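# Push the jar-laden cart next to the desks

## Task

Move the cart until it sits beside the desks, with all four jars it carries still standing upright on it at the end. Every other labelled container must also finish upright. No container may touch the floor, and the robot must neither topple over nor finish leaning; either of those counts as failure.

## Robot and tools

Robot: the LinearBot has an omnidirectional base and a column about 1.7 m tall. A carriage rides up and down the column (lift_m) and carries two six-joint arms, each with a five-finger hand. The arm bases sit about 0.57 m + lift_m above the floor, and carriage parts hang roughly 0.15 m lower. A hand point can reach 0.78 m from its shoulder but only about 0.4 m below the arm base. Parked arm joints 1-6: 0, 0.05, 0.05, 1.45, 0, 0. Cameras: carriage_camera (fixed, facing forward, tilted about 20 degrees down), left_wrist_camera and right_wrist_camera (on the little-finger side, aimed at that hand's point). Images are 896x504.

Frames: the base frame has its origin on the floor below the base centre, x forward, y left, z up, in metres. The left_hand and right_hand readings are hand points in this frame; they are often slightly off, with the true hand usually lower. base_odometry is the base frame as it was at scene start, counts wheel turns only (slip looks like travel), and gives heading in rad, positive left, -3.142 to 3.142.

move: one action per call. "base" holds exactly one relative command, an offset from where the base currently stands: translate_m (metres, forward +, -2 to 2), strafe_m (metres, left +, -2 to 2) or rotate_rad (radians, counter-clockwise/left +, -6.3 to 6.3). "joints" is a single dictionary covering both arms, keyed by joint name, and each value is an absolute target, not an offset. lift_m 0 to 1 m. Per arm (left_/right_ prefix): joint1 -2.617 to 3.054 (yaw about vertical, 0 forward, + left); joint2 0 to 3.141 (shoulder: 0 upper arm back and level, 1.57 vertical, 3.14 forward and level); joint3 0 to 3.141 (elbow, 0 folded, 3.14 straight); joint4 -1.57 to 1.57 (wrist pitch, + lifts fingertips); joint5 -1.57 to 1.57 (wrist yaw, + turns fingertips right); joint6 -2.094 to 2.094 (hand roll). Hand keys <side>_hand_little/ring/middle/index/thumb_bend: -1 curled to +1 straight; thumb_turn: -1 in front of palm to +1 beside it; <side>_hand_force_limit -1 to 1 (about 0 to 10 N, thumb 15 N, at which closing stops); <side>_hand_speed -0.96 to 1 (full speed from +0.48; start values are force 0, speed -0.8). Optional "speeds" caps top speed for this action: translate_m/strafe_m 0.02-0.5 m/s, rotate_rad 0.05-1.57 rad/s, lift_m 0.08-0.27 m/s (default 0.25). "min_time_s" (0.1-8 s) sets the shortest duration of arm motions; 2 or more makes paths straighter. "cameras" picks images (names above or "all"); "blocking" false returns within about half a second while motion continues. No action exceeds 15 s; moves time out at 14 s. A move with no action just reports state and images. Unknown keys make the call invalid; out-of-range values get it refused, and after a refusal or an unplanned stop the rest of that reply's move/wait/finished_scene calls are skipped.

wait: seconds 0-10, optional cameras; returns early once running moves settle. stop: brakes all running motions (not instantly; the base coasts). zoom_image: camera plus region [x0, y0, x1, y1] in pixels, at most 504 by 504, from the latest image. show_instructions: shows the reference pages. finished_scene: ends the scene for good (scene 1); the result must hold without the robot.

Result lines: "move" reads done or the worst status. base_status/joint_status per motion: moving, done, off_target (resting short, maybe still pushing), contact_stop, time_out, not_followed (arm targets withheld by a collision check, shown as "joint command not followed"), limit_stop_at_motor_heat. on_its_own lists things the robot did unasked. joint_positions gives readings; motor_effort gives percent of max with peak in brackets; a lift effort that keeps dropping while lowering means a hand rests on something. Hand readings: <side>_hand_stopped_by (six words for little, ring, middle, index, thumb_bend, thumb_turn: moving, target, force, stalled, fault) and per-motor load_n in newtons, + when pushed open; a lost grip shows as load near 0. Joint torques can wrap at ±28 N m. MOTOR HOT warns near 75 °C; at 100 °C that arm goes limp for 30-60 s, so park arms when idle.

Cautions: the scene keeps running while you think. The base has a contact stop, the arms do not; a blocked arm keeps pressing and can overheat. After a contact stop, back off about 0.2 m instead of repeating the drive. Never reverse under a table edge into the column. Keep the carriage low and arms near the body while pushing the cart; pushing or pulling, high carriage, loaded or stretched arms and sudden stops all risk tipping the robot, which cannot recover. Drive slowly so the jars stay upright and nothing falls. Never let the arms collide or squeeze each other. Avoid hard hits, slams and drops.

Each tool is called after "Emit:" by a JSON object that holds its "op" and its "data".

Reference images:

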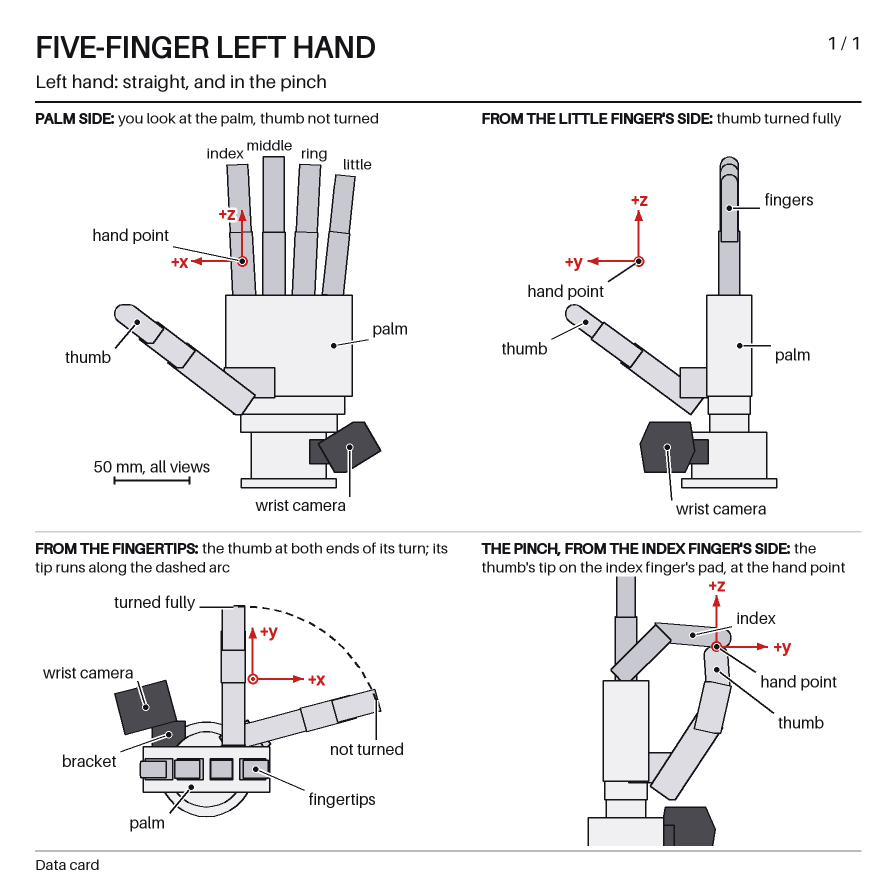

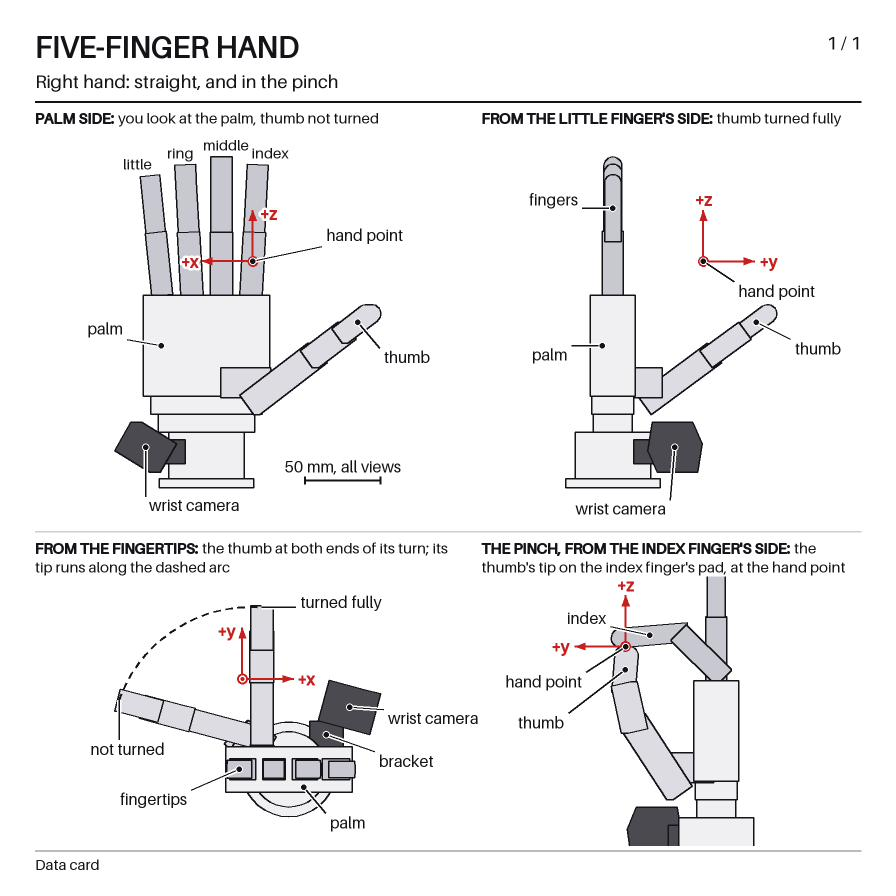

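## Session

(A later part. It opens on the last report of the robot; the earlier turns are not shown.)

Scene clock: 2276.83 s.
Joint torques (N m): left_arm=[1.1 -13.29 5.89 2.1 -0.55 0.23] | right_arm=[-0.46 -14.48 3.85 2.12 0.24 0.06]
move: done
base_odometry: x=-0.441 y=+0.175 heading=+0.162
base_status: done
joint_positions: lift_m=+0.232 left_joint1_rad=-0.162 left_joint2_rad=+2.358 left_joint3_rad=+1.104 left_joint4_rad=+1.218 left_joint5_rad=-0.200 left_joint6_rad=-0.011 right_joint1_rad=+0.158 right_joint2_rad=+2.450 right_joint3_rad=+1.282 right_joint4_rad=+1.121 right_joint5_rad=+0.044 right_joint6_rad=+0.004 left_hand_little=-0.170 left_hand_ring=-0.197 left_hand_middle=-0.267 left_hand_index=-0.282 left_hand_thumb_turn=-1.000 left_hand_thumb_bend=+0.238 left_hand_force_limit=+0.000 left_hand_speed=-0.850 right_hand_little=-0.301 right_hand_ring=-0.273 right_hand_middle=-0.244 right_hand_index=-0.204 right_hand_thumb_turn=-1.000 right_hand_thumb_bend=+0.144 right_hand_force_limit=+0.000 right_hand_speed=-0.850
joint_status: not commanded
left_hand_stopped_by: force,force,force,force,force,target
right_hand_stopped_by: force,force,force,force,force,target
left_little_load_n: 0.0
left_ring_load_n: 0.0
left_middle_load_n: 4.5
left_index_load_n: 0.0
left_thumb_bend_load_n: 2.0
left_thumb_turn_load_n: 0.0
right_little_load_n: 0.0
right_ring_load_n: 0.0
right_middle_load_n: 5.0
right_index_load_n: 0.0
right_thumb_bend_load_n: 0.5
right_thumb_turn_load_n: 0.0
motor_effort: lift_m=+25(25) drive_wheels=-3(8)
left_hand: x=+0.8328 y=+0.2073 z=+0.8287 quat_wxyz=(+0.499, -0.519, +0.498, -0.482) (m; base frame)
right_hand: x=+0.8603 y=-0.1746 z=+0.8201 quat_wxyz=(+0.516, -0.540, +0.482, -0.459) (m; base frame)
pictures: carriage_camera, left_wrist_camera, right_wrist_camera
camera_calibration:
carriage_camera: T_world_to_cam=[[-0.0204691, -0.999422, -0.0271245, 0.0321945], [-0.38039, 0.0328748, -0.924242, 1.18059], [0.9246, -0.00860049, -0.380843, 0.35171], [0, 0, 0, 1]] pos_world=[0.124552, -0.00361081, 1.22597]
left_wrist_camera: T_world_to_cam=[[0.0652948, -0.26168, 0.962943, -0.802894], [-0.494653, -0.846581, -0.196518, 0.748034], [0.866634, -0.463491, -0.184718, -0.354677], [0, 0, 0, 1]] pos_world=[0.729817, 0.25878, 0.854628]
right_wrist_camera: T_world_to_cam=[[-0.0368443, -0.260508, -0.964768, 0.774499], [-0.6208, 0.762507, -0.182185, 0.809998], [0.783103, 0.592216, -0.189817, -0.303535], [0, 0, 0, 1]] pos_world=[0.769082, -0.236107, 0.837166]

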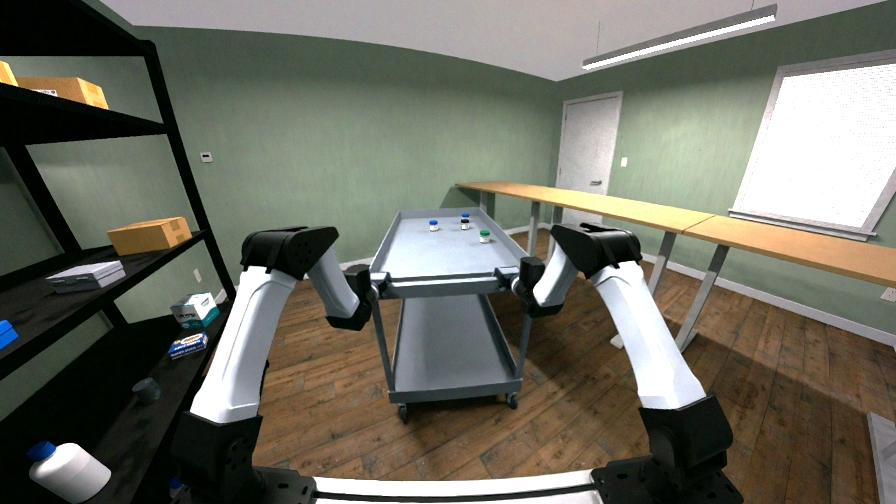

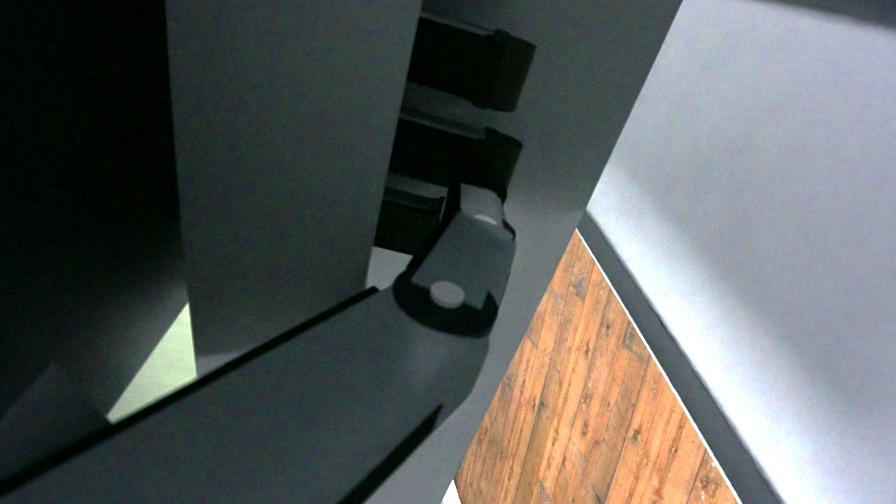

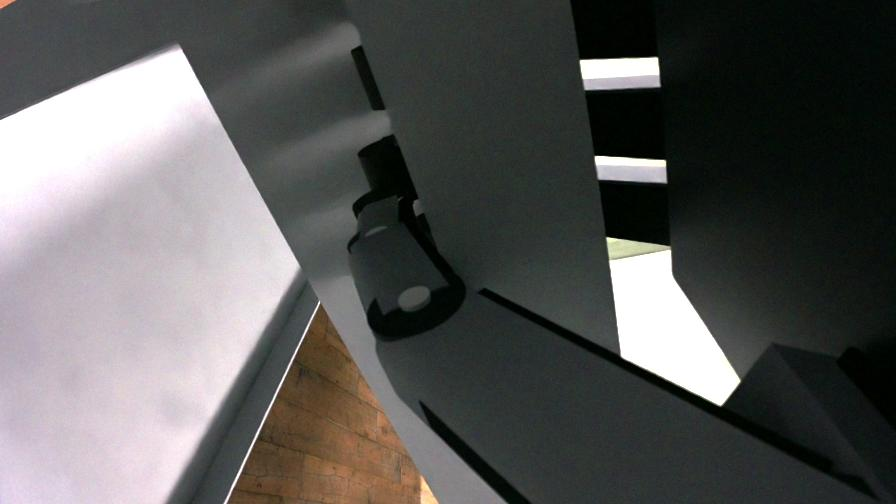

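Emit:
{"op": "move", "data": {"base": {"translate_m": 0.3}, "speeds": {"translate_m": 0.12}, "cameras": ["carriage_camera"]}}

Emit:
{"op": "zoom_image", "data": {"camera": "carriage_camera", "region": [330, 190, 570, 430]}}

Scene clock: 2306.00 s.
Joint torques (N m): left_arm=[0.65 -13.29 5.89 2.15 0.01 0.09] | right_arm=[-0.25 -14.22 4.3 2.15 0.2 0.06]
move: done
base_odometry: x=-0.145 y=+0.223 heading=+0.162
base_status: done
joint_positions: lift_m=+0.232 left_joint1_rad=-0.157 left_joint2_rad=+2.358 left_joint3_rad=+1.104 left_joint4_rad=+1.213 left_joint5_rad=-0.251 left_joint6_rad=+0.002 right_joint1_rad=+0.156 right_joint2_rad=+2.448 right_joint3_rad=+1.275 right_joint4_rad=+1.119 right_joint5_rad=+0.046 right_joint6_rad=+0.004 left_hand_little=-0.170 left_hand_ring=-0.197 left_hand_middle=-0.267 left_hand_index=-0.282 left_hand_thumb_turn=-1.000 left_hand_thumb_bend=+0.238 left_hand_force_limit=+0.000 left_hand_speed=-0.850 right_hand_little=-0.301 right_hand_ring=-0.273 right_hand_middle=-0.244 right_hand_index=-0.204 right_hand_thumb_turn=-1.000 right_hand_thumb_bend=+0.144 right_hand_force_limit=+0.000 right_hand_speed=-0.850
joint_status: not commanded
left_hand_stopped_by: force,force,force,force,force,target
right_hand_stopped_by: force,force,force,force,force,target
left_little_load_n: 0.0
left_ring_load_n: -0.5
left_middle_load_n: 4.5
left_index_load_n: 0.0
left_thumb_bend_load_n: 2.0
left_thumb_turn_load_n: 0.5
right_little_load_n: 0.0
right_ring_load_n: 0.0
right_middle_load_n: 5.5
right_index_load_n: 0.0
right_thumb_bend_load_n: 0.5
right_thumb_turn_load_n: 0.0
motor_effort: lift_m=+25(25) drive_wheels=+4(10)
left_hand: x=+0.8337 y=+0.2212 z=+0.8269 quat_wxyz=(+0.515, -0.530, +0.489, -0.463) (m; base frame)
right_hand: x=+0.8588 y=-0.1770 z=+0.8177 quat_wxyz=(+0.512, -0.540, +0.485, -0.458) (m; base frame)
pictures: carriage_camera
camera_calibration:
carriage_camera: T_world_to_cam=[[-0.0204691, -0.999422, -0.0271245, 0.0321945], [-0.38039, 0.0328748, -0.924242, 1.18059], [0.9246, -0.00860049, -0.380843, 0.35171], [0, 0, 0, 1]] pos_world=[0.124552, -0.00361081, 1.22597]

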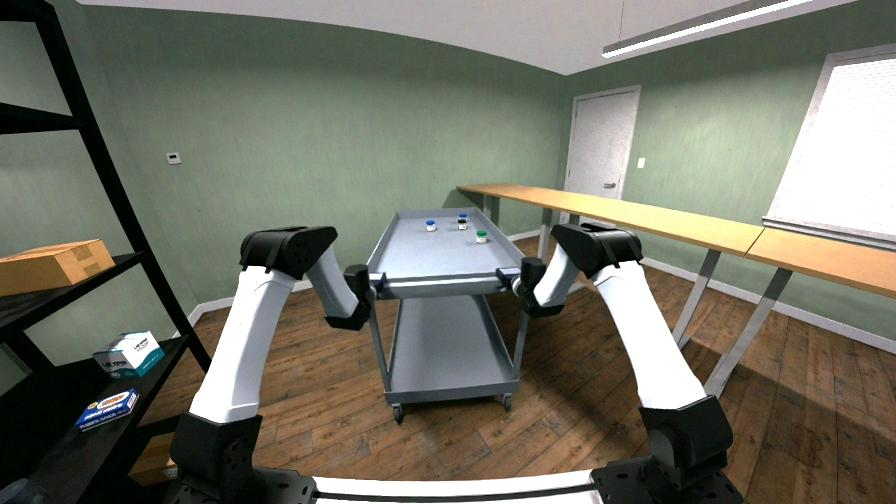

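Scaled by 2.100 from the camera's 896x504 image, which has a finer 1280x720 frame.

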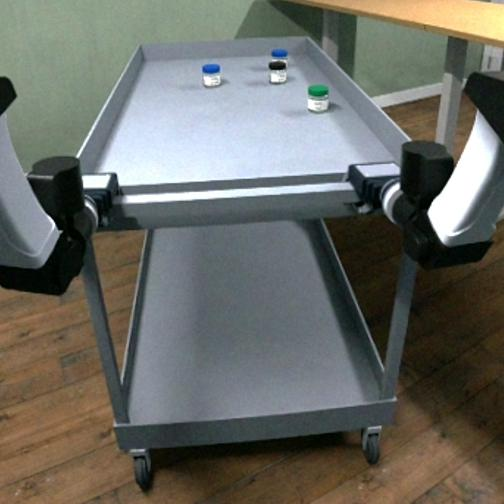

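Emit:
{"op": "move", "data": {"base": {"translate_m": 0.3}, "speeds": {"translate_m": 0.12}, "cameras": ["carriage_camera"]}}

Emit:
{"op": "zoom_image", "data": {"camera": "carriage_camera", "region": [330, 170, 630, 430]}}

Scene clock: 2316.27 s.
Joint torques (N m): left_arm=[-0.35 -13.12 6.04 2.18 0.11 0.06] | right_arm=[-0.14 -14.26 4.31 2.14 0.14 0.06]
move: done
base_odometry: x=+0.151 y=+0.272 heading=+0.163
base_status: done
joint_positions: lift_m=+0.232 left_joint1_rad=-0.146 left_joint2_rad=+2.358 left_joint3_rad=+1.103 left_joint4_rad=+1.212 left_joint5_rad=-0.261 left_joint6_rad=+0.005 right_joint1_rad=+0.155 right_joint2_rad=+2.448 right_joint3_rad=+1.275 right_joint4_rad=+1.118 right_joint5_rad=+0.052 right_joint6_rad=+0.004 left_hand_little=-0.170 left_hand_ring=-0.197 left_hand_middle=-0.267 left_hand_index=-0.282 left_hand_thumb_turn=-1.000 left_hand_thumb_bend=+0.238 left_hand_force_limit=+0.000 left_hand_speed=-0.850 right_hand_little=-0.301 right_hand_ring=-0.273 right_hand_middle=-0.244 right_hand_index=-0.204 right_hand_thumb_turn=-1.000 right_hand_thumb_bend=+0.144 right_hand_force_limit=+0.000 right_hand_speed=-0.850
joint_status: not commanded
left_hand_stopped_by: force,force,force,force,force,target
right_hand_stopped_by: force,force,force,force,force,target
left_little_load_n: 0.0
left_ring_load_n: -0.5
left_middle_load_n: 4.5
left_index_load_n: 0.0
left_thumb_bend_load_n: 2.0
left_thumb_turn_load_n: 0.0
right_little_load_n: 0.0
right_ring_load_n: -0.5
right_middle_load_n: 5.5
right_index_load_n: 0.0
right_thumb_bend_load_n: 0.5
right_thumb_turn_load_n: 0.0
motor_effort: lift_m=+25(25) drive_wheels=+3(13)
left_hand: x=+0.8344 y=+0.2304 z=+0.8264 quat_wxyz=(+0.521, -0.535, +0.484, -0.456) (m; base frame)
right_hand: x=+0.8591 y=-0.1784 z=+0.8175 quat_wxyz=(+0.511, -0.539, +0.487, -0.460) (m; base frame)
pictures: carriage_camera
camera_calibration:
carriage_camera: T_world_to_cam=[[-0.0204691, -0.999422, -0.0271245, 0.0321945], [-0.38039, 0.0328748, -0.924242, 1.18059], [0.9246, -0.00860049, -0.380843, 0.35171], [0, 0, 0, 1]] pos_world=[0.124552, -0.00361081, 1.22597]

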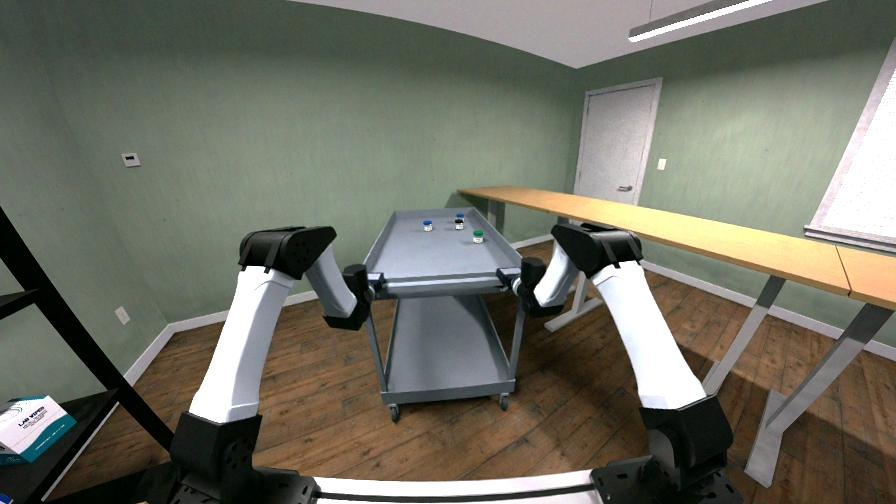

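Scaled by 1.680 from the camera's 896x504 image, which has a finer 1280x720 frame.

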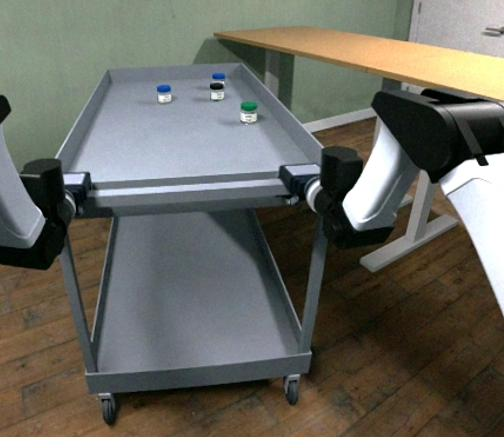

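Emit:
{"op": "zoom_image", "data": {"camera": "carriage_camera", "region": [450, 170, 610, 330]}}

Emit:
{"op": "zoom_image", "data": {"camera": "carriage_camera", "region": [600, 200, 896, 496]}}

Scaled by 3.150 from the camera's 896x504 image, which has a finer 1280x720 frame.

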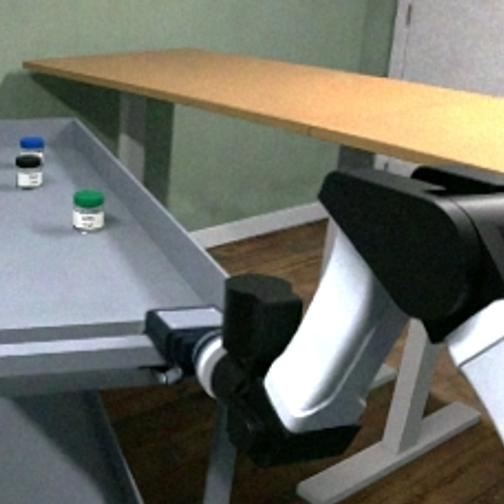

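Scaled by 1.703 from the camera's 896x504 image, which has a finer 1280x720 frame.

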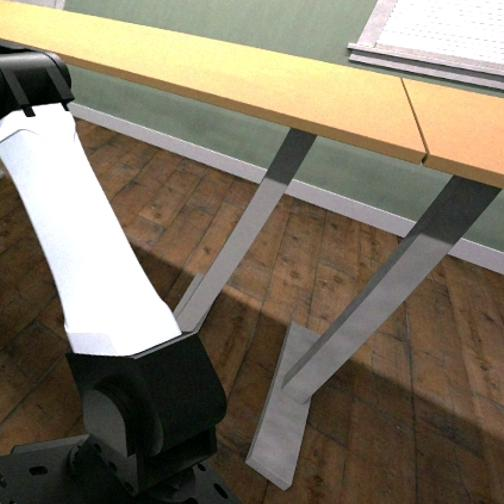

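Emit:
{"op": "move", "data": {"base": {"translate_m": 0.33}, "speeds": {"translate_m": 0.12}, "cameras": ["carriage_camera"]}}

Emit:
{"op": "zoom_image", "data": {"camera": "carriage_camera", "region": [360, 170, 620, 400]}}

Emit:
{"op": "zoom_image", "data": {"camera": "carriage_camera", "region": [640, 200, 896, 456]}}

Scene clock: 2387.83 s.
Joint torques (N m): left_arm=[-0.76 -13.34 5.98 2.14 0.11 0.06] | right_arm=[-0.18 -14.22 4.37 2.16 0.13 0.06]
move: done
base_odometry: x=+0.477 y=+0.326 heading=+0.163
base_status: done
joint_positions: lift_m=+0.232 left_joint1_rad=-0.142 left_joint2_rad=+2.358 left_joint3_rad=+1.101 left_joint4_rad=+1.216 left_joint5_rad=-0.261 left_joint6_rad=+0.005 right_joint1_rad=+0.155 right_joint2_rad=+2.448 right_joint3_rad=+1.275 right_joint4_rad=+1.117 right_joint5_rad=+0.052 right_joint6_rad=+0.004 left_hand_little=-0.170 left_hand_ring=-0.197 left_hand_middle=-0.267 left_hand_index=-0.282 left_hand_thumb_turn=-1.000 left_hand_thumb_bend=+0.238 left_hand_force_limit=+0.000 left_hand_speed=-0.850 right_hand_little=-0.301 right_hand_ring=-0.273 right_hand_middle=-0.244 right_hand_index=-0.204 right_hand_thumb_turn=-1.000 right_hand_thumb_bend=+0.144 right_hand_force_limit=+0.000 right_hand_speed=-0.850
joint_status: not commanded
left_hand_stopped_by: force,force,force,force,force,target
right_hand_stopped_by: force,force,force,force,force,target
left_little_load_n: 0.0
left_ring_load_n: 0.0
left_middle_load_n: 4.5
left_index_load_n: 0.0
left_thumb_bend_load_n: 2.0
left_thumb_turn_load_n: 0.0
right_little_load_n: 0.0
right_ring_load_n: 0.0
right_middle_load_n: 5.0
right_index_load_n: 0.0
right_thumb_bend_load_n: 0.5
right_thumb_turn_load_n: 0.0
motor_effort: lift_m=+25(25) drive_wheels=-2(11)
left_hand: x=+0.8343 y=+0.2326 z=+0.8266 quat_wxyz=(+0.522, -0.536, +0.483, -0.456) (m; base frame)
right_hand: x=+0.8591 y=-0.1784 z=+0.8173 quat_wxyz=(+0.510, -0.539, +0.487, -0.460) (m; base frame)
pictures: carriage_camera
camera_calibration:
carriage_camera: T_world_to_cam=[[-0.0204691, -0.999422, -0.0271245, 0.0321945], [-0.38039, 0.0328748, -0.924242, 1.18059], [0.9246, -0.00860049, -0.380843, 0.35171], [0, 0, 0, 1]] pos_world=[0.124552, -0.00361081, 1.22597]

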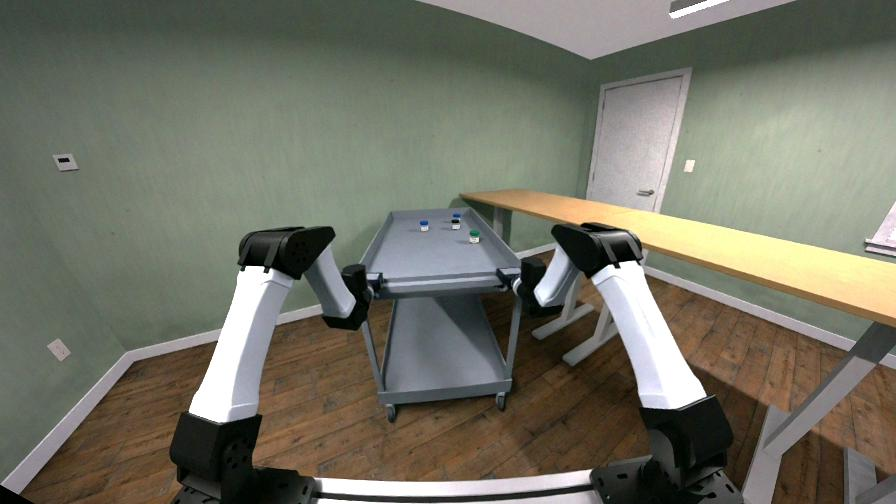

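Scaled by 1.938 from the camera's 896x504 image, which has a finer 1280x720 frame.

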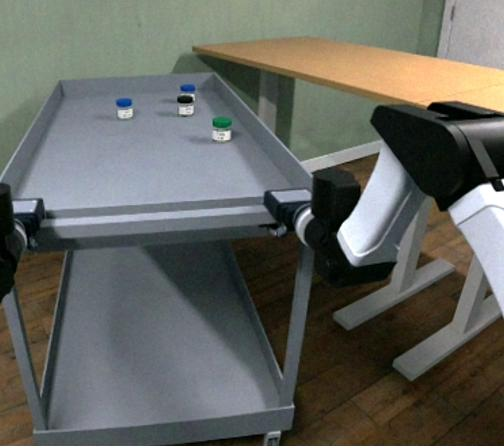

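Scaled by 1.969 from the camera's 896x504 image, which has a finer 1280x720 frame.

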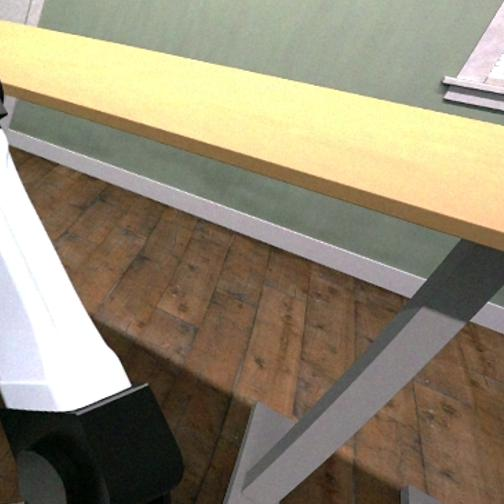

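Emit:
{"op": "move", "data": {"base": {"translate_m": 0.15}, "speeds": {"translate_m": 0.1}}}

Emit:
{"op": "move", "data": {"base": {"rotate_rad": 0.09}, "speeds": {"rotate_rad": 0.15}}}

Emit:
{"op": "move", "data": {"base": {"strafe_m": -0.18}, "speeds": {"strafe_m": 0.12}}}

Emit:
{"op": "move", "data": {"base": {"rotate_rad": 0.1}, "speeds": {"rotate_rad": 0.15}}}

Emit:
{"op": "move", "data": {"base": {"strafe_m": -0.18}, "speeds": {"strafe_m": 0.12}, "cameras": ["all"]}}

Emit:
{"op": "zoom_image", "data": {"camera": "carriage_camera", "region": [340, 170, 620, 410]}}

Scene clock: 2437.63 s.
Joint torques (N m): left_arm=[2.43 -12.75 9.98 1.53 0.59 0.05] | right_arm=[-0.17 -14.26 4.38 2.18 0.12 0.07]
move: done
base_odometry: x=+0.624 y=+0.350 heading=+0.164
base_status: done
joint_positions: lift_m=+0.232 left_joint1_rad=-0.177 left_joint2_rad=+2.356 left_joint3_rad=+1.054 left_joint4_rad=+1.275 left_joint5_rad=-0.308 left_joint6_rad=+0.006 right_joint1_rad=+0.155 right_joint2_rad=+2.448 right_joint3_rad=+1.275 right_joint4_rad=+1.117 right_joint5_rad=+0.052 right_joint6_rad=+0.004 left_hand_little=-0.170 left_hand_ring=-0.198 left_hand_middle=-0.267 left_hand_index=-0.282 left_hand_thumb_turn=-1.000 left_hand_thumb_bend=+0.238 left_hand_force_limit=+0.000 left_hand_speed=-0.850 right_hand_little=-0.301 right_hand_ring=-0.273 right_hand_middle=-0.244 right_hand_index=-0.204 right_hand_thumb_turn=-1.000 right_hand_thumb_bend=+0.144 right_hand_force_limit=+0.000 right_hand_speed=-0.850
joint_status: not commanded
left_hand_stopped_by: force,force,force,force,force,target
right_hand_stopped_by: force,force,force,force,force,target
left_little_load_n: -1.0
left_ring_load_n: -4.5
left_middle_load_n: 4.5
left_index_load_n: -2.0
left_thumb_bend_load_n: 2.0
left_thumb_turn_load_n: 0.5
right_little_load_n: 0.0
right_ring_load_n: 0.0
right_middle_load_n: 5.5
right_index_load_n: 0.0
right_thumb_bend_load_n: 0.5
right_thumb_turn_load_n: 0.0
motor_effort: lift_m=+25(25) drive_wheels=+7(11)
left_hand: x=+0.8229 y=+0.2222 z=+0.8247 quat_wxyz=(+0.528, -0.535, +0.476, -0.456) (m; base frame)
right_hand: x=+0.8591 y=-0.1787 z=+0.8172 quat_wxyz=(+0.510, -0.539, +0.487, -0.460) (m; base frame)
pictures: none

Scene clock: 2438.80 s.
Joint torques (N m): left_arm=[3.75 -13.19 5.64 2.19 -1.6 0.54] | right_arm=[5.48 -11.07 10.45 1.55 -1.95 0.21]
move: done
base_odometry: x=+0.624 y=+0.350 heading=+0.252
base_status: done
joint_positions: lift_m=+0.232 left_joint1_rad=-0.192 left_joint2_rad=+2.356 left_joint3_rad=+1.107 left_joint4_rad=+1.212 left_joint5_rad=-0.090 left_joint6_rad=-0.038 right_joint1_rad=+0.091 right_joint2_rad=+2.415 right_joint3_rad=+1.191 right_joint4_rad=+1.169 right_joint5_rad=+0.227 right_joint6_rad=-0.013 left_hand_little=-0.170 left_hand_ring=-0.197 left_hand_middle=-0.267 left_hand_index=-0.282 left_hand_thumb_turn=-1.000 left_hand_thumb_bend=+0.238 left_hand_force_limit=+0.000 left_hand_speed=-0.850 right_hand_little=-0.301 right_hand_ring=-0.273 right_hand_middle=-0.244 right_hand_index=-0.205 right_hand_thumb_turn=-1.000 right_hand_thumb_bend=+0.144 right_hand_force_limit=+0.000 right_hand_speed=-0.850
joint_status: not commanded
left_hand_stopped_by: force,force,force,force,force,target
right_hand_stopped_by: force,force,force,force,force,target
left_little_load_n: 1.0
left_ring_load_n: 0.0
left_middle_load_n: 4.5
left_index_load_n: 0.0
left_thumb_bend_load_n: 2.0
left_thumb_turn_load_n: 0.0
right_little_load_n: 0.0
right_ring_load_n: 0.0
right_middle_load_n: 5.5
right_index_load_n: -12.0
right_thumb_bend_load_n: 0.5
right_thumb_turn_load_n: 0.0
motor_effort: lift_m=+25(25) drive_wheels=+20(28)
left_hand: x=+0.8260 y=+0.1667 z=+0.8305 quat_wxyz=(+0.456, -0.492, +0.526, -0.523) (m; base frame)
right_hand: x=+0.8532 y=-0.2554 z=+0.8167 quat_wxyz=(+0.446, -0.484, +0.541, -0.524) (m; base frame)
pictures: none

Scene clock: 2441.07 s.
Joint torques (N m): left_arm=[0.31 -13.14 5.63 2.22 -0.23 0.18] | right_arm=[-3.03 -11.34 6.09 2.38 1.24 -0.17]
move: done
base_odometry: x=+0.669 y=+0.176 heading=+0.252
base_status: done
joint_positions: lift_m=+0.232 left_joint1_rad=-0.153 left_joint2_rad=+2.356 left_joint3_rad=+1.107 left_joint4_rad=+1.206 left_joint5_rad=-0.227 left_joint6_rad=-0.005 right_joint1_rad=+0.187 right_joint2_rad=+2.415 right_joint3_rad=+1.254 right_joint4_rad=+1.098 right_joint5_rad=-0.043 right_joint6_rad=+0.027 left_hand_little=-0.170 left_hand_ring=-0.197 left_hand_middle=-0.267 left_hand_index=-0.282 left_hand_thumb_turn=-1.000 left_hand_thumb_bend=+0.238 left_hand_force_limit=+0.000 left_hand_speed=-0.850 right_hand_little=-0.301 right_hand_ring=-0.273 right_hand_middle=-0.244 right_hand_index=-0.204 right_hand_thumb_turn=-1.000 right_hand_thumb_bend=+0.144 right_hand_force_limit=+0.000 right_hand_speed=-0.850
joint_status: not commanded
left_hand_stopped_by: force,force,force,force,force,target
right_hand_stopped_by: force,force,force,force,force,target
left_little_load_n: 0.0
left_ring_load_n: 0.0
left_middle_load_n: 4.5
left_index_load_n: 0.0
left_thumb_bend_load_n: 1.5
left_thumb_turn_load_n: 0.0
right_little_load_n: 2.0
right_ring_load_n: 0.0
right_middle_load_n: 5.5
right_index_load_n: 0.5
right_thumb_bend_load_n: 0.5
right_thumb_turn_load_n: 0.0
motor_effort: lift_m=+25(25) drive_wheels=+2(18)
left_hand: x=+0.8344 y=+0.2185 z=+0.8279 quat_wxyz=(+0.508, -0.528, +0.492, -0.470) (m; base frame)
right_hand: x=+0.8447 y=-0.1401 z=+0.8250 quat_wxyz=(+0.543, -0.564, +0.461, -0.417) (m; base frame)
pictures: none

Scene clock: 2442.23 s.
Joint torques (N m): left_arm=[2.74 -16.53 -0.42 2.46 -1.14 0.45] | right_arm=[3.22 -10.91 10.14 1.46 -1.13 0.11]
move: done
base_odometry: x=+0.669 y=+0.176 heading=+0.350
base_status: done
joint_positions: lift_m=+0.232 left_joint1_rad=-0.181 left_joint2_rad=+2.386 left_joint3_rad=+1.179 left_joint4_rad=+1.184 left_joint5_rad=-0.137 left_joint6_rad=-0.029 right_joint1_rad=+0.117 right_joint2_rad=+2.413 right_joint3_rad=+1.196 right_joint4_rad=+1.176 right_joint5_rad=+0.158 right_joint6_rad=+0.003 left_hand_little=-0.170 left_hand_ring=-0.197 left_hand_middle=-0.266 left_hand_index=-0.274 left_hand_thumb_turn=-1.000 left_hand_thumb_bend=+0.237 left_hand_force_limit=+0.000 left_hand_speed=-0.850 right_hand_little=-0.301 right_hand_ring=-0.273 right_hand_middle=-0.244 right_hand_index=-0.205 right_hand_thumb_turn=-1.000 right_hand_thumb_bend=+0.144 right_hand_force_limit=+0.000 right_hand_speed=-0.850
joint_status: not commanded
left_hand_stopped_by: force,force,force,force,force,target
right_hand_stopped_by: force,force,force,force,force,target
left_little_load_n: 0.0
left_ring_load_n: 0.0
left_middle_load_n: 12.5
left_index_load_n: 26.5
left_thumb_bend_load_n: 2.0
left_thumb_turn_load_n: 1.0
right_little_load_n: 0.0
right_ring_load_n: 0.0
right_middle_load_n: 5.5
right_index_load_n: -14.0
right_thumb_bend_load_n: 0.5
right_thumb_turn_load_n: 0.0
motor_effort: lift_m=+25(25) drive_wheels=+19(20)
left_hand: x=+0.8447 y=+0.1800 z=+0.8342 quat_wxyz=(+0.477, -0.501, +0.510, -0.511) (m; base frame)
right_hand: x=+0.8530 y=-0.2249 z=+0.8221 quat_wxyz=(+0.479, -0.500, +0.519, -0.501) (m; base frame)
pictures: none

Scene clock: 2444.60 s.
Joint torques (N m): left_arm=[-0.12 -16.21 3.59 1.96 -0.12 0.13] | right_arm=[-2.22 -11.25 5.16 2.38 0.8 -0.11]
move: done
base_odometry: x=+0.731 y=+0.007 heading=+0.350
base_status: done
joint_positions: lift_m=+0.232 left_joint1_rad=-0.149 left_joint2_rad=+2.386 left_joint3_rad=+1.130 left_joint4_rad=+1.233 left_joint5_rad=-0.238 left_joint6_rad=-0.002 right_joint1_rad=+0.178 right_joint2_rad=+2.413 right_joint3_rad=+1.265 right_joint4_rad=+1.098 right_joint5_rad=-0.006 right_joint6_rad=+0.021 left_hand_little=-0.170 left_hand_ring=-0.197 left_hand_middle=-0.266 left_hand_index=-0.278 left_hand_thumb_turn=-1.000 left_hand_thumb_bend=+0.237 left_hand_force_limit=+0.000 left_hand_speed=-0.850 right_hand_little=-0.301 right_hand_ring=-0.273 right_hand_middle=-0.244 right_hand_index=-0.204 right_hand_thumb_turn=-1.000 right_hand_thumb_bend=+0.144 right_hand_force_limit=+0.000 right_hand_speed=-0.850
joint_status: not commanded
left_hand_stopped_by: force,force,force,force,force,target
right_hand_stopped_by: force,force,force,force,force,target
left_little_load_n: 0.0
left_ring_load_n: 0.0
left_middle_load_n: 4.5
left_index_load_n: 0.0
left_thumb_bend_load_n: 2.0
left_thumb_turn_load_n: 0.0
right_little_load_n: 1.0
right_ring_load_n: 0.0
right_middle_load_n: 5.0
right_index_load_n: 0.0
right_thumb_bend_load_n: 0.5
right_thumb_turn_load_n: 0.0
motor_effort: lift_m=+25(25) drive_wheels=+4(20)
left_hand: x=+0.8402 y=+0.2226 z=+0.8267 quat_wxyz=(+0.517, -0.527, +0.483, -0.471) (m; base frame)
right_hand: x=+0.8521 y=-0.1523 z=+0.8308 quat_wxyz=(+0.535, -0.552, +0.469, -0.435) (m; base frame)
pictures: carriage_camera, left_wrist_camera, right_wrist_camera
camera_calibration:
carriage_camera: T_world_to_cam=[[-0.0204691, -0.999422, -0.0271245, 0.0321945], [-0.38039, 0.0328748, -0.924242, 1.18059], [0.9246, -0.00860049, -0.380843, 0.35171], [0, 0, 0, 1]] pos_world=[0.124552, -0.00361081, 1.22597]
left_wrist_camera: T_world_to_cam=[[0.0660791, -0.265766, 0.96177, -0.796224], [-0.448008, -0.869162, -0.209395, 0.740765], [0.891584, -0.417044, -0.176499, -0.392431], [0, 0, 0, 1]] pos_world=[0.734368, 0.268574, 0.851634]
right_wrist_camera: T_world_to_cam=[[-0.0241571, -0.244231, -0.969416, 0.785943], [-0.672523, 0.721448, -0.165, 0.813414], [0.739682, 0.647969, -0.181679, -0.269588], [0, 0, 0, 1]] pos_world=[0.765435, -0.2202, 0.84714]

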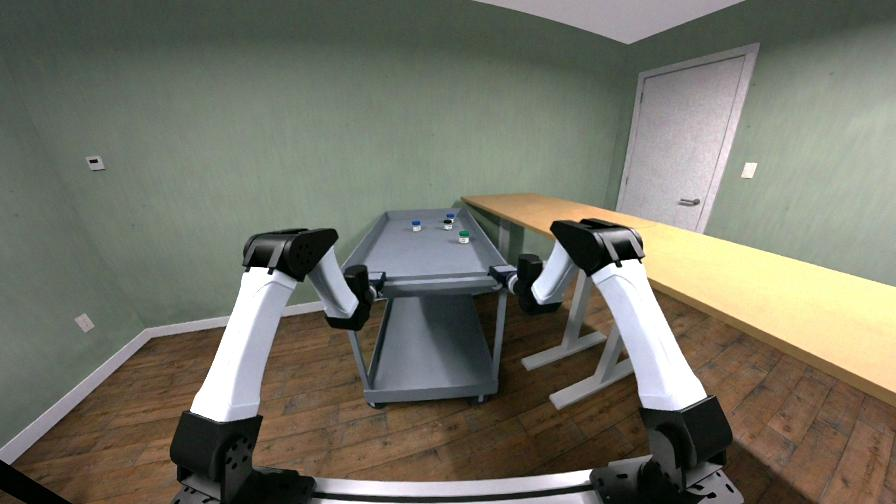

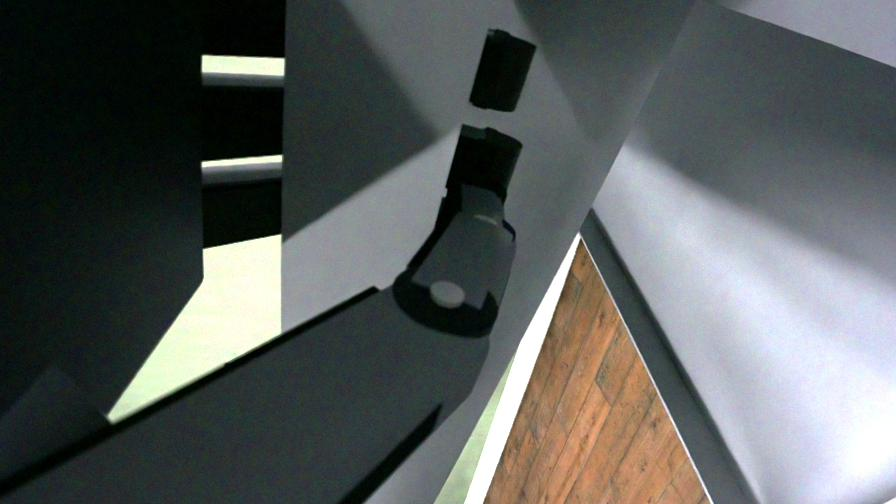

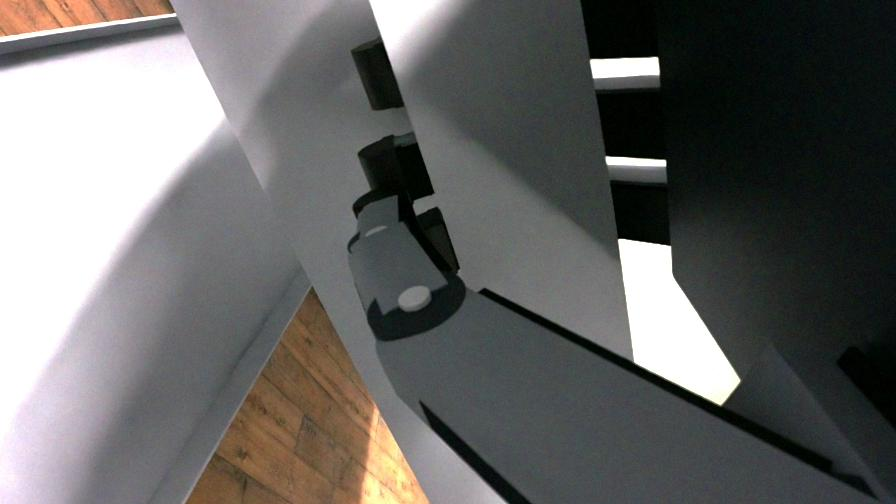

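Scaled by 1.800 from the camera's 896x504 image, which has a finer 1280x720 frame.

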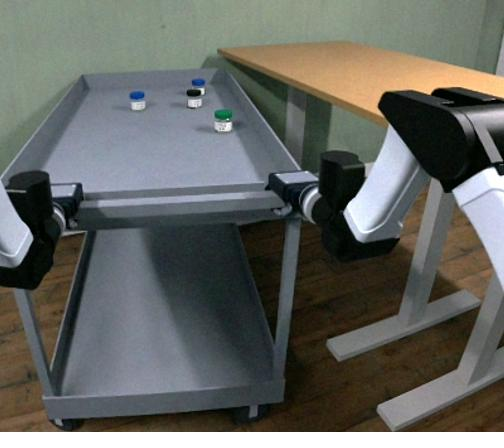

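Emit:
{"op": "move", "data": {"base": {"rotate_rad": 0.08}, "speeds": {"rotate_rad": 0.12}}}

Emit:
{"op": "move", "data": {"base": {"strafe_m": -0.16}, "speeds": {"strafe_m": 0.1}}}

Emit:
{"op": "move", "data": {"base": {"rotate_rad": 0.08}, "speeds": {"rotate_rad": 0.12}}}

Emit:
{"op": "move", "data": {"base": {"strafe_m": -0.12}, "speeds": {"strafe_m": 0.1}, "cameras": ["all"]}}

Emit:
{"op": "zoom_image", "data": {"camera": "carriage_camera", "region": [340, 170, 620, 410]}}

Scene clock: 2508.63 s.
Joint torques (N m): left_arm=[1.06 -16.46 0.59 2.55 -0.85 0.25] | right_arm=[1.51 -11.12 7.6 1.97 -0.75 0.18]
move: done
base_odometry: x=+0.731 y=+0.007 heading=+0.429
base_status: done
joint_positions: lift_m=+0.232 left_joint1_rad=-0.162 left_joint2_rad=+2.386 left_joint3_rad=+1.167 left_joint4_rad=+1.175 left_joint5_rad=-0.167 left_joint6_rad=-0.012 right_joint1_rad=+0.136 right_joint2_rad=+2.413 right_joint3_rad=+1.232 right_joint4_rad=+1.133 right_joint5_rad=+0.126 right_joint6_rad=-0.007 left_hand_little=-0.170 left_hand_ring=-0.197 left_hand_middle=-0.266 left_hand_index=-0.276 left_hand_thumb_turn=-1.000 left_hand_thumb_bend=+0.237 left_hand_force_limit=+0.000 left_hand_speed=-0.850 right_hand_little=-0.301 right_hand_ring=-0.273 right_hand_middle=-0.244 right_hand_index=-0.204 right_hand_thumb_turn=-1.000 right_hand_thumb_bend=+0.144 right_hand_force_limit=+0.000 right_hand_speed=-0.850
joint_status: not commanded
left_hand_stopped_by: force,force,force,force,force,target
right_hand_stopped_by: force,force,force,force,force,target
left_little_load_n: 0.0
left_ring_load_n: 0.0
left_middle_load_n: 10.0
left_index_load_n: 15.0
left_thumb_bend_load_n: 0.0
left_thumb_turn_load_n: 0.0
right_little_load_n: 0.0
right_ring_load_n: -1.0
right_middle_load_n: 4.5
right_index_load_n: -4.5
right_thumb_bend_load_n: 1.0
right_thumb_turn_load_n: -0.5
motor_effort: lift_m=+25(25) drive_wheels=+12(14)
left_hand: x=+0.8439 y=+0.1992 z=+0.8263 quat_wxyz=(+0.489, -0.513, +0.508, -0.489) (m; base frame)
right_hand: x=+0.8572 y=-0.2063 z=+0.8250 quat_wxyz=(+0.487, -0.518, +0.506, -0.489) (m; base frame)
pictures: none

Scene clock: 2511.00 s.
Joint torques (N m): left_arm=[-0.23 -16.2 3.73 2.09 -0.15 0.16] | right_arm=[-2.04 -11.29 5.37 2.28 0.79 -0.08]
move: done
base_odometry: x=+0.797 y=-0.138 heading=+0.430
base_status: done
joint_positions: lift_m=+0.232 left_joint1_rad=-0.148 left_joint2_rad=+2.386 left_joint3_rad=+1.128 left_joint4_rad=+1.221 left_joint5_rad=-0.236 left_joint6_rad=-0.004 right_joint1_rad=+0.176 right_joint2_rad=+2.413 right_joint3_rad=+1.262 right_joint4_rad=+1.106 right_joint5_rad=-0.003 right_joint6_rad=+0.018 left_hand_little=-0.170 left_hand_ring=-0.197 left_hand_middle=-0.266 left_hand_index=-0.278 left_hand_thumb_turn=-1.000 left_hand_thumb_bend=+0.237 left_hand_force_limit=+0.000 left_hand_speed=-0.850 right_hand_little=-0.301 right_hand_ring=-0.273 right_hand_middle=-0.244 right_hand_index=-0.204 right_hand_thumb_turn=-1.000 right_hand_thumb_bend=+0.144 right_hand_force_limit=+0.000 right_hand_speed=-0.850
joint_status: not commanded
left_hand_stopped_by: force,force,force,force,force,target
right_hand_stopped_by: force,force,force,force,force,target
left_little_load_n: 0.0
left_ring_load_n: 0.0
left_middle_load_n: 5.0
left_index_load_n: 0.0
left_thumb_bend_load_n: 0.5
left_thumb_turn_load_n: -0.5
right_little_load_n: 1.0
right_ring_load_n: 0.0
right_middle_load_n: 5.5
right_index_load_n: 0.0
right_thumb_bend_load_n: 0.5
right_thumb_turn_load_n: 0.0
motor_effort: lift_m=+25(25) drive_wheels=-3(15)
left_hand: x=+0.8390 y=+0.2226 z=+0.8228 quat_wxyz=(+0.513, -0.530, +0.487, -0.468) (m; base frame)
right_hand: x=+0.8524 y=-0.1542 z=+0.8316 quat_wxyz=(+0.535, -0.550, +0.468, -0.438) (m; base frame)
pictures: none

Scene clock: 2512.13 s.
Joint torques (N m): left_arm=[0.27 -16.38 1.36 2.42 -0.66 0.23] | right_arm=[1.98 -11.19 6.76 2.18 -0.65 0.15]
move: done
base_odometry: x=+0.797 y=-0.138 heading=+0.508
base_status: done
joint_positions: lift_m=+0.232 left_joint1_rad=-0.153 left_joint2_rad=+2.386 left_joint3_rad=+1.157 left_joint4_rad=+1.189 left_joint5_rad=-0.186 left_joint6_rad=-0.009 right_joint1_rad=+0.131 right_joint2_rad=+2.413 right_joint3_rad=+1.243 right_joint4_rad=+1.116 right_joint5_rad=+0.117 right_joint6_rad=-0.005 left_hand_little=-0.170 left_hand_ring=-0.197 left_hand_middle=-0.266 left_hand_index=-0.277 left_hand_thumb_turn=-1.000 left_hand_thumb_bend=+0.237 left_hand_force_limit=+0.000 left_hand_speed=-0.850 right_hand_little=-0.301 right_hand_ring=-0.273 right_hand_middle=-0.244 right_hand_index=-0.204 right_hand_thumb_turn=-1.000 right_hand_thumb_bend=+0.144 right_hand_force_limit=+0.000 right_hand_speed=-0.850
joint_status: not commanded
left_hand_stopped_by: force,force,force,force,force,target
right_hand_stopped_by: force,force,force,force,force,target
left_little_load_n: 0.0
left_ring_load_n: 0.0
left_middle_load_n: 9.0
left_index_load_n: 9.5
left_thumb_bend_load_n: 0.0
left_thumb_turn_load_n: 0.0
right_little_load_n: 0.0
right_ring_load_n: 0.0
right_middle_load_n: 5.0
right_index_load_n: -5.0
right_thumb_bend_load_n: 0.5
right_thumb_turn_load_n: -0.5
motor_effort: lift_m=+25(25) drive_wheels=+9(12)
left_hand: x=+0.8434 y=+0.2085 z=+0.8261 quat_wxyz=(+0.498, -0.519, +0.501, -0.482) (m; base frame)
right_hand: x=+0.8593 y=-0.2074 z=+0.8252 quat_wxyz=(+0.487, -0.520, +0.507, -0.486) (m; base frame)
pictures: none

Scene clock: 2514.03 s.
Joint torques (N m): left_arm=[-0.23 -16.16 3.73 2.08 -0.13 0.12] | right_arm=[-2.69 -11.23 5.53 2.26 0.94 -0.13]
move: done
base_odometry: x=+0.856 y=-0.243 heading=+0.509
base_status: done
joint_positions: lift_m=+0.232 left_joint1_rad=-0.148 left_joint2_rad=+2.386 left_joint3_rad=+1.128 left_joint4_rad=+1.221 left_joint5_rad=-0.237 left_joint6_rad=-0.001 right_joint1_rad=+0.183 right_joint2_rad=+2.413 right_joint3_rad=+1.260 right_joint4_rad=+1.108 right_joint5_rad=-0.015 right_joint6_rad=+0.023 left_hand_little=-0.170 left_hand_ring=-0.197 left_hand_middle=-0.266 left_hand_index=-0.278 left_hand_thumb_turn=-1.000 left_hand_thumb_bend=+0.237 left_hand_force_limit=+0.000 left_hand_speed=-0.850 right_hand_little=-0.301 right_hand_ring=-0.273 right_hand_middle=-0.244 right_hand_index=-0.204 right_hand_thumb_turn=-1.000 right_hand_thumb_bend=+0.144 right_hand_force_limit=+0.000 right_hand_speed=-0.850
joint_status: not commanded
left_hand_stopped_by: force,force,force,force,force,target
right_hand_stopped_by: force,force,force,force,force,target
left_little_load_n: 0.0
left_ring_load_n: 0.0
left_middle_load_n: 5.0
left_index_load_n: 0.0
left_thumb_bend_load_n: 0.5
left_thumb_turn_load_n: -0.5
right_little_load_n: 1.5
right_ring_load_n: 0.0
right_middle_load_n: 5.5
right_index_load_n: 0.0
right_thumb_bend_load_n: 0.5
right_thumb_turn_load_n: 0.0
motor_effort: lift_m=+25(25) drive_wheels=-3(10)
left_hand: x=+0.8390 y=+0.2229 z=+0.8230 quat_wxyz=(+0.514, -0.529, +0.488, -0.467) (m; base frame)
right_hand: x=+0.8499 y=-0.1474 z=+0.8311 quat_wxyz=(+0.540, -0.554, +0.464, -0.432) (m; base frame)
pictures: carriage_camera, left_wrist_camera, right_wrist_camera
camera_calibration:
carriage_camera: T_world_to_cam=[[-0.0204691, -0.999422, -0.0271245, 0.0321945], [-0.38039, 0.0328748, -0.924242, 1.18059], [0.9246, -0.00860049, -0.380843, 0.35171], [0, 0, 0, 1]] pos_world=[0.124552, -0.00361081, 1.22597]
left_wrist_camera: T_world_to_cam=[[0.0786617, -0.268715, 0.960002, -0.800904], [-0.451447, -0.868187, -0.206024, 0.739573], [0.888824, -0.417184, -0.189604, -0.378759], [0, 0, 0, 1]] pos_world=[0.733529, 0.26886, 0.849425]
right_wrist_camera: T_world_to_cam=[[-0.0169819, -0.242274, -0.970059, 0.782102], [-0.682222, 0.712075, -0.165899, 0.815964], [0.730948, 0.658978, -0.177377, -0.265597], [0, 0, 0, 1]] pos_world=[0.764087, -0.216522, 0.846942]

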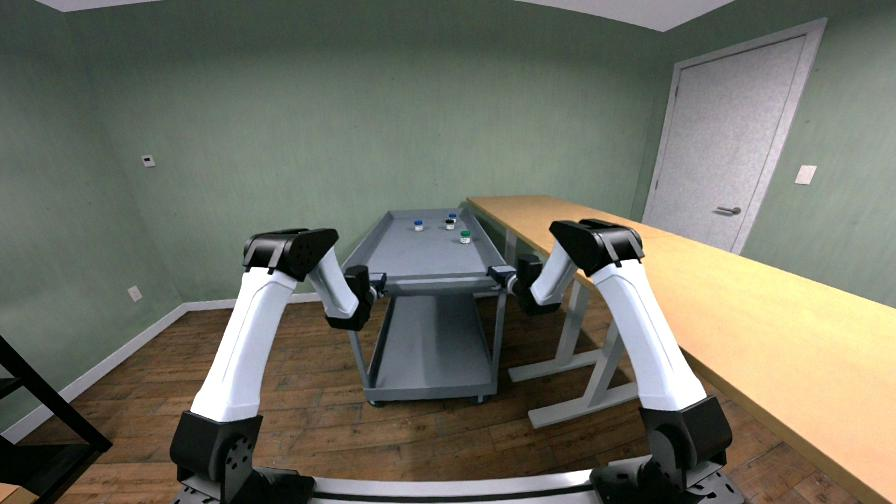

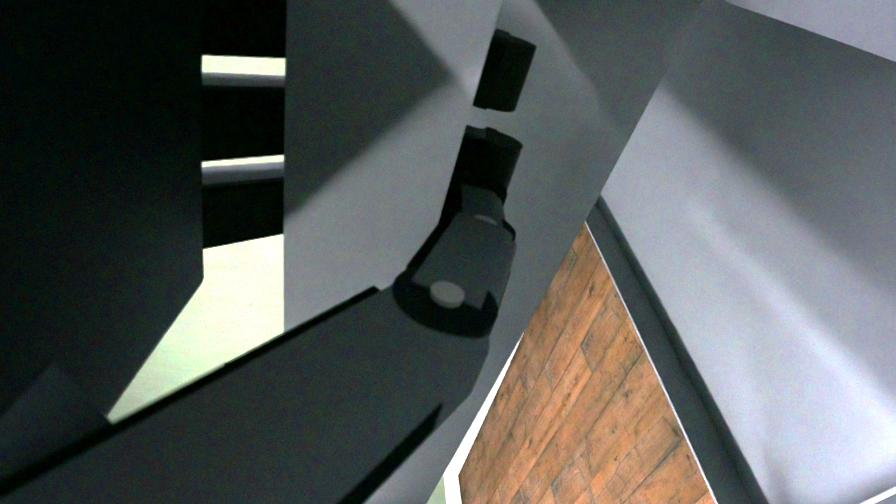

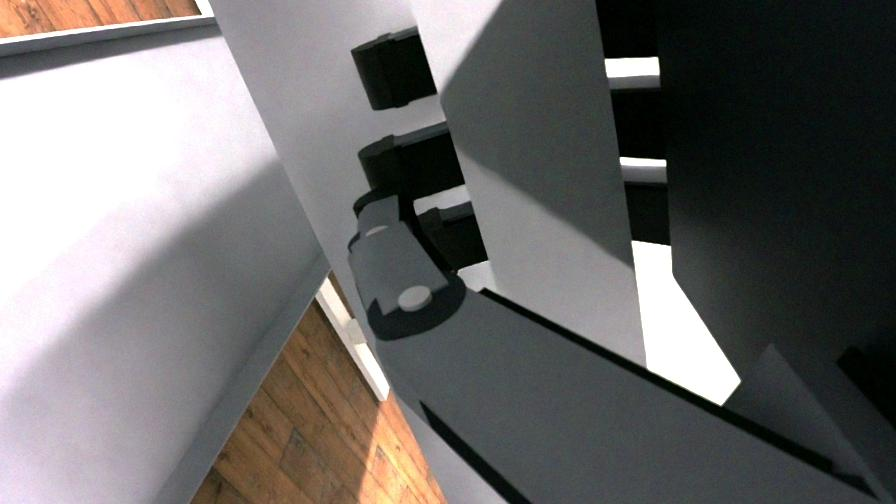

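Scaled by 1.800 from the camera's 896x504 image, which has a finer 1280x720 frame.

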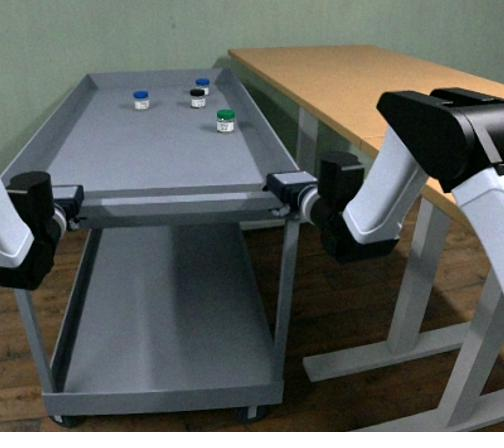

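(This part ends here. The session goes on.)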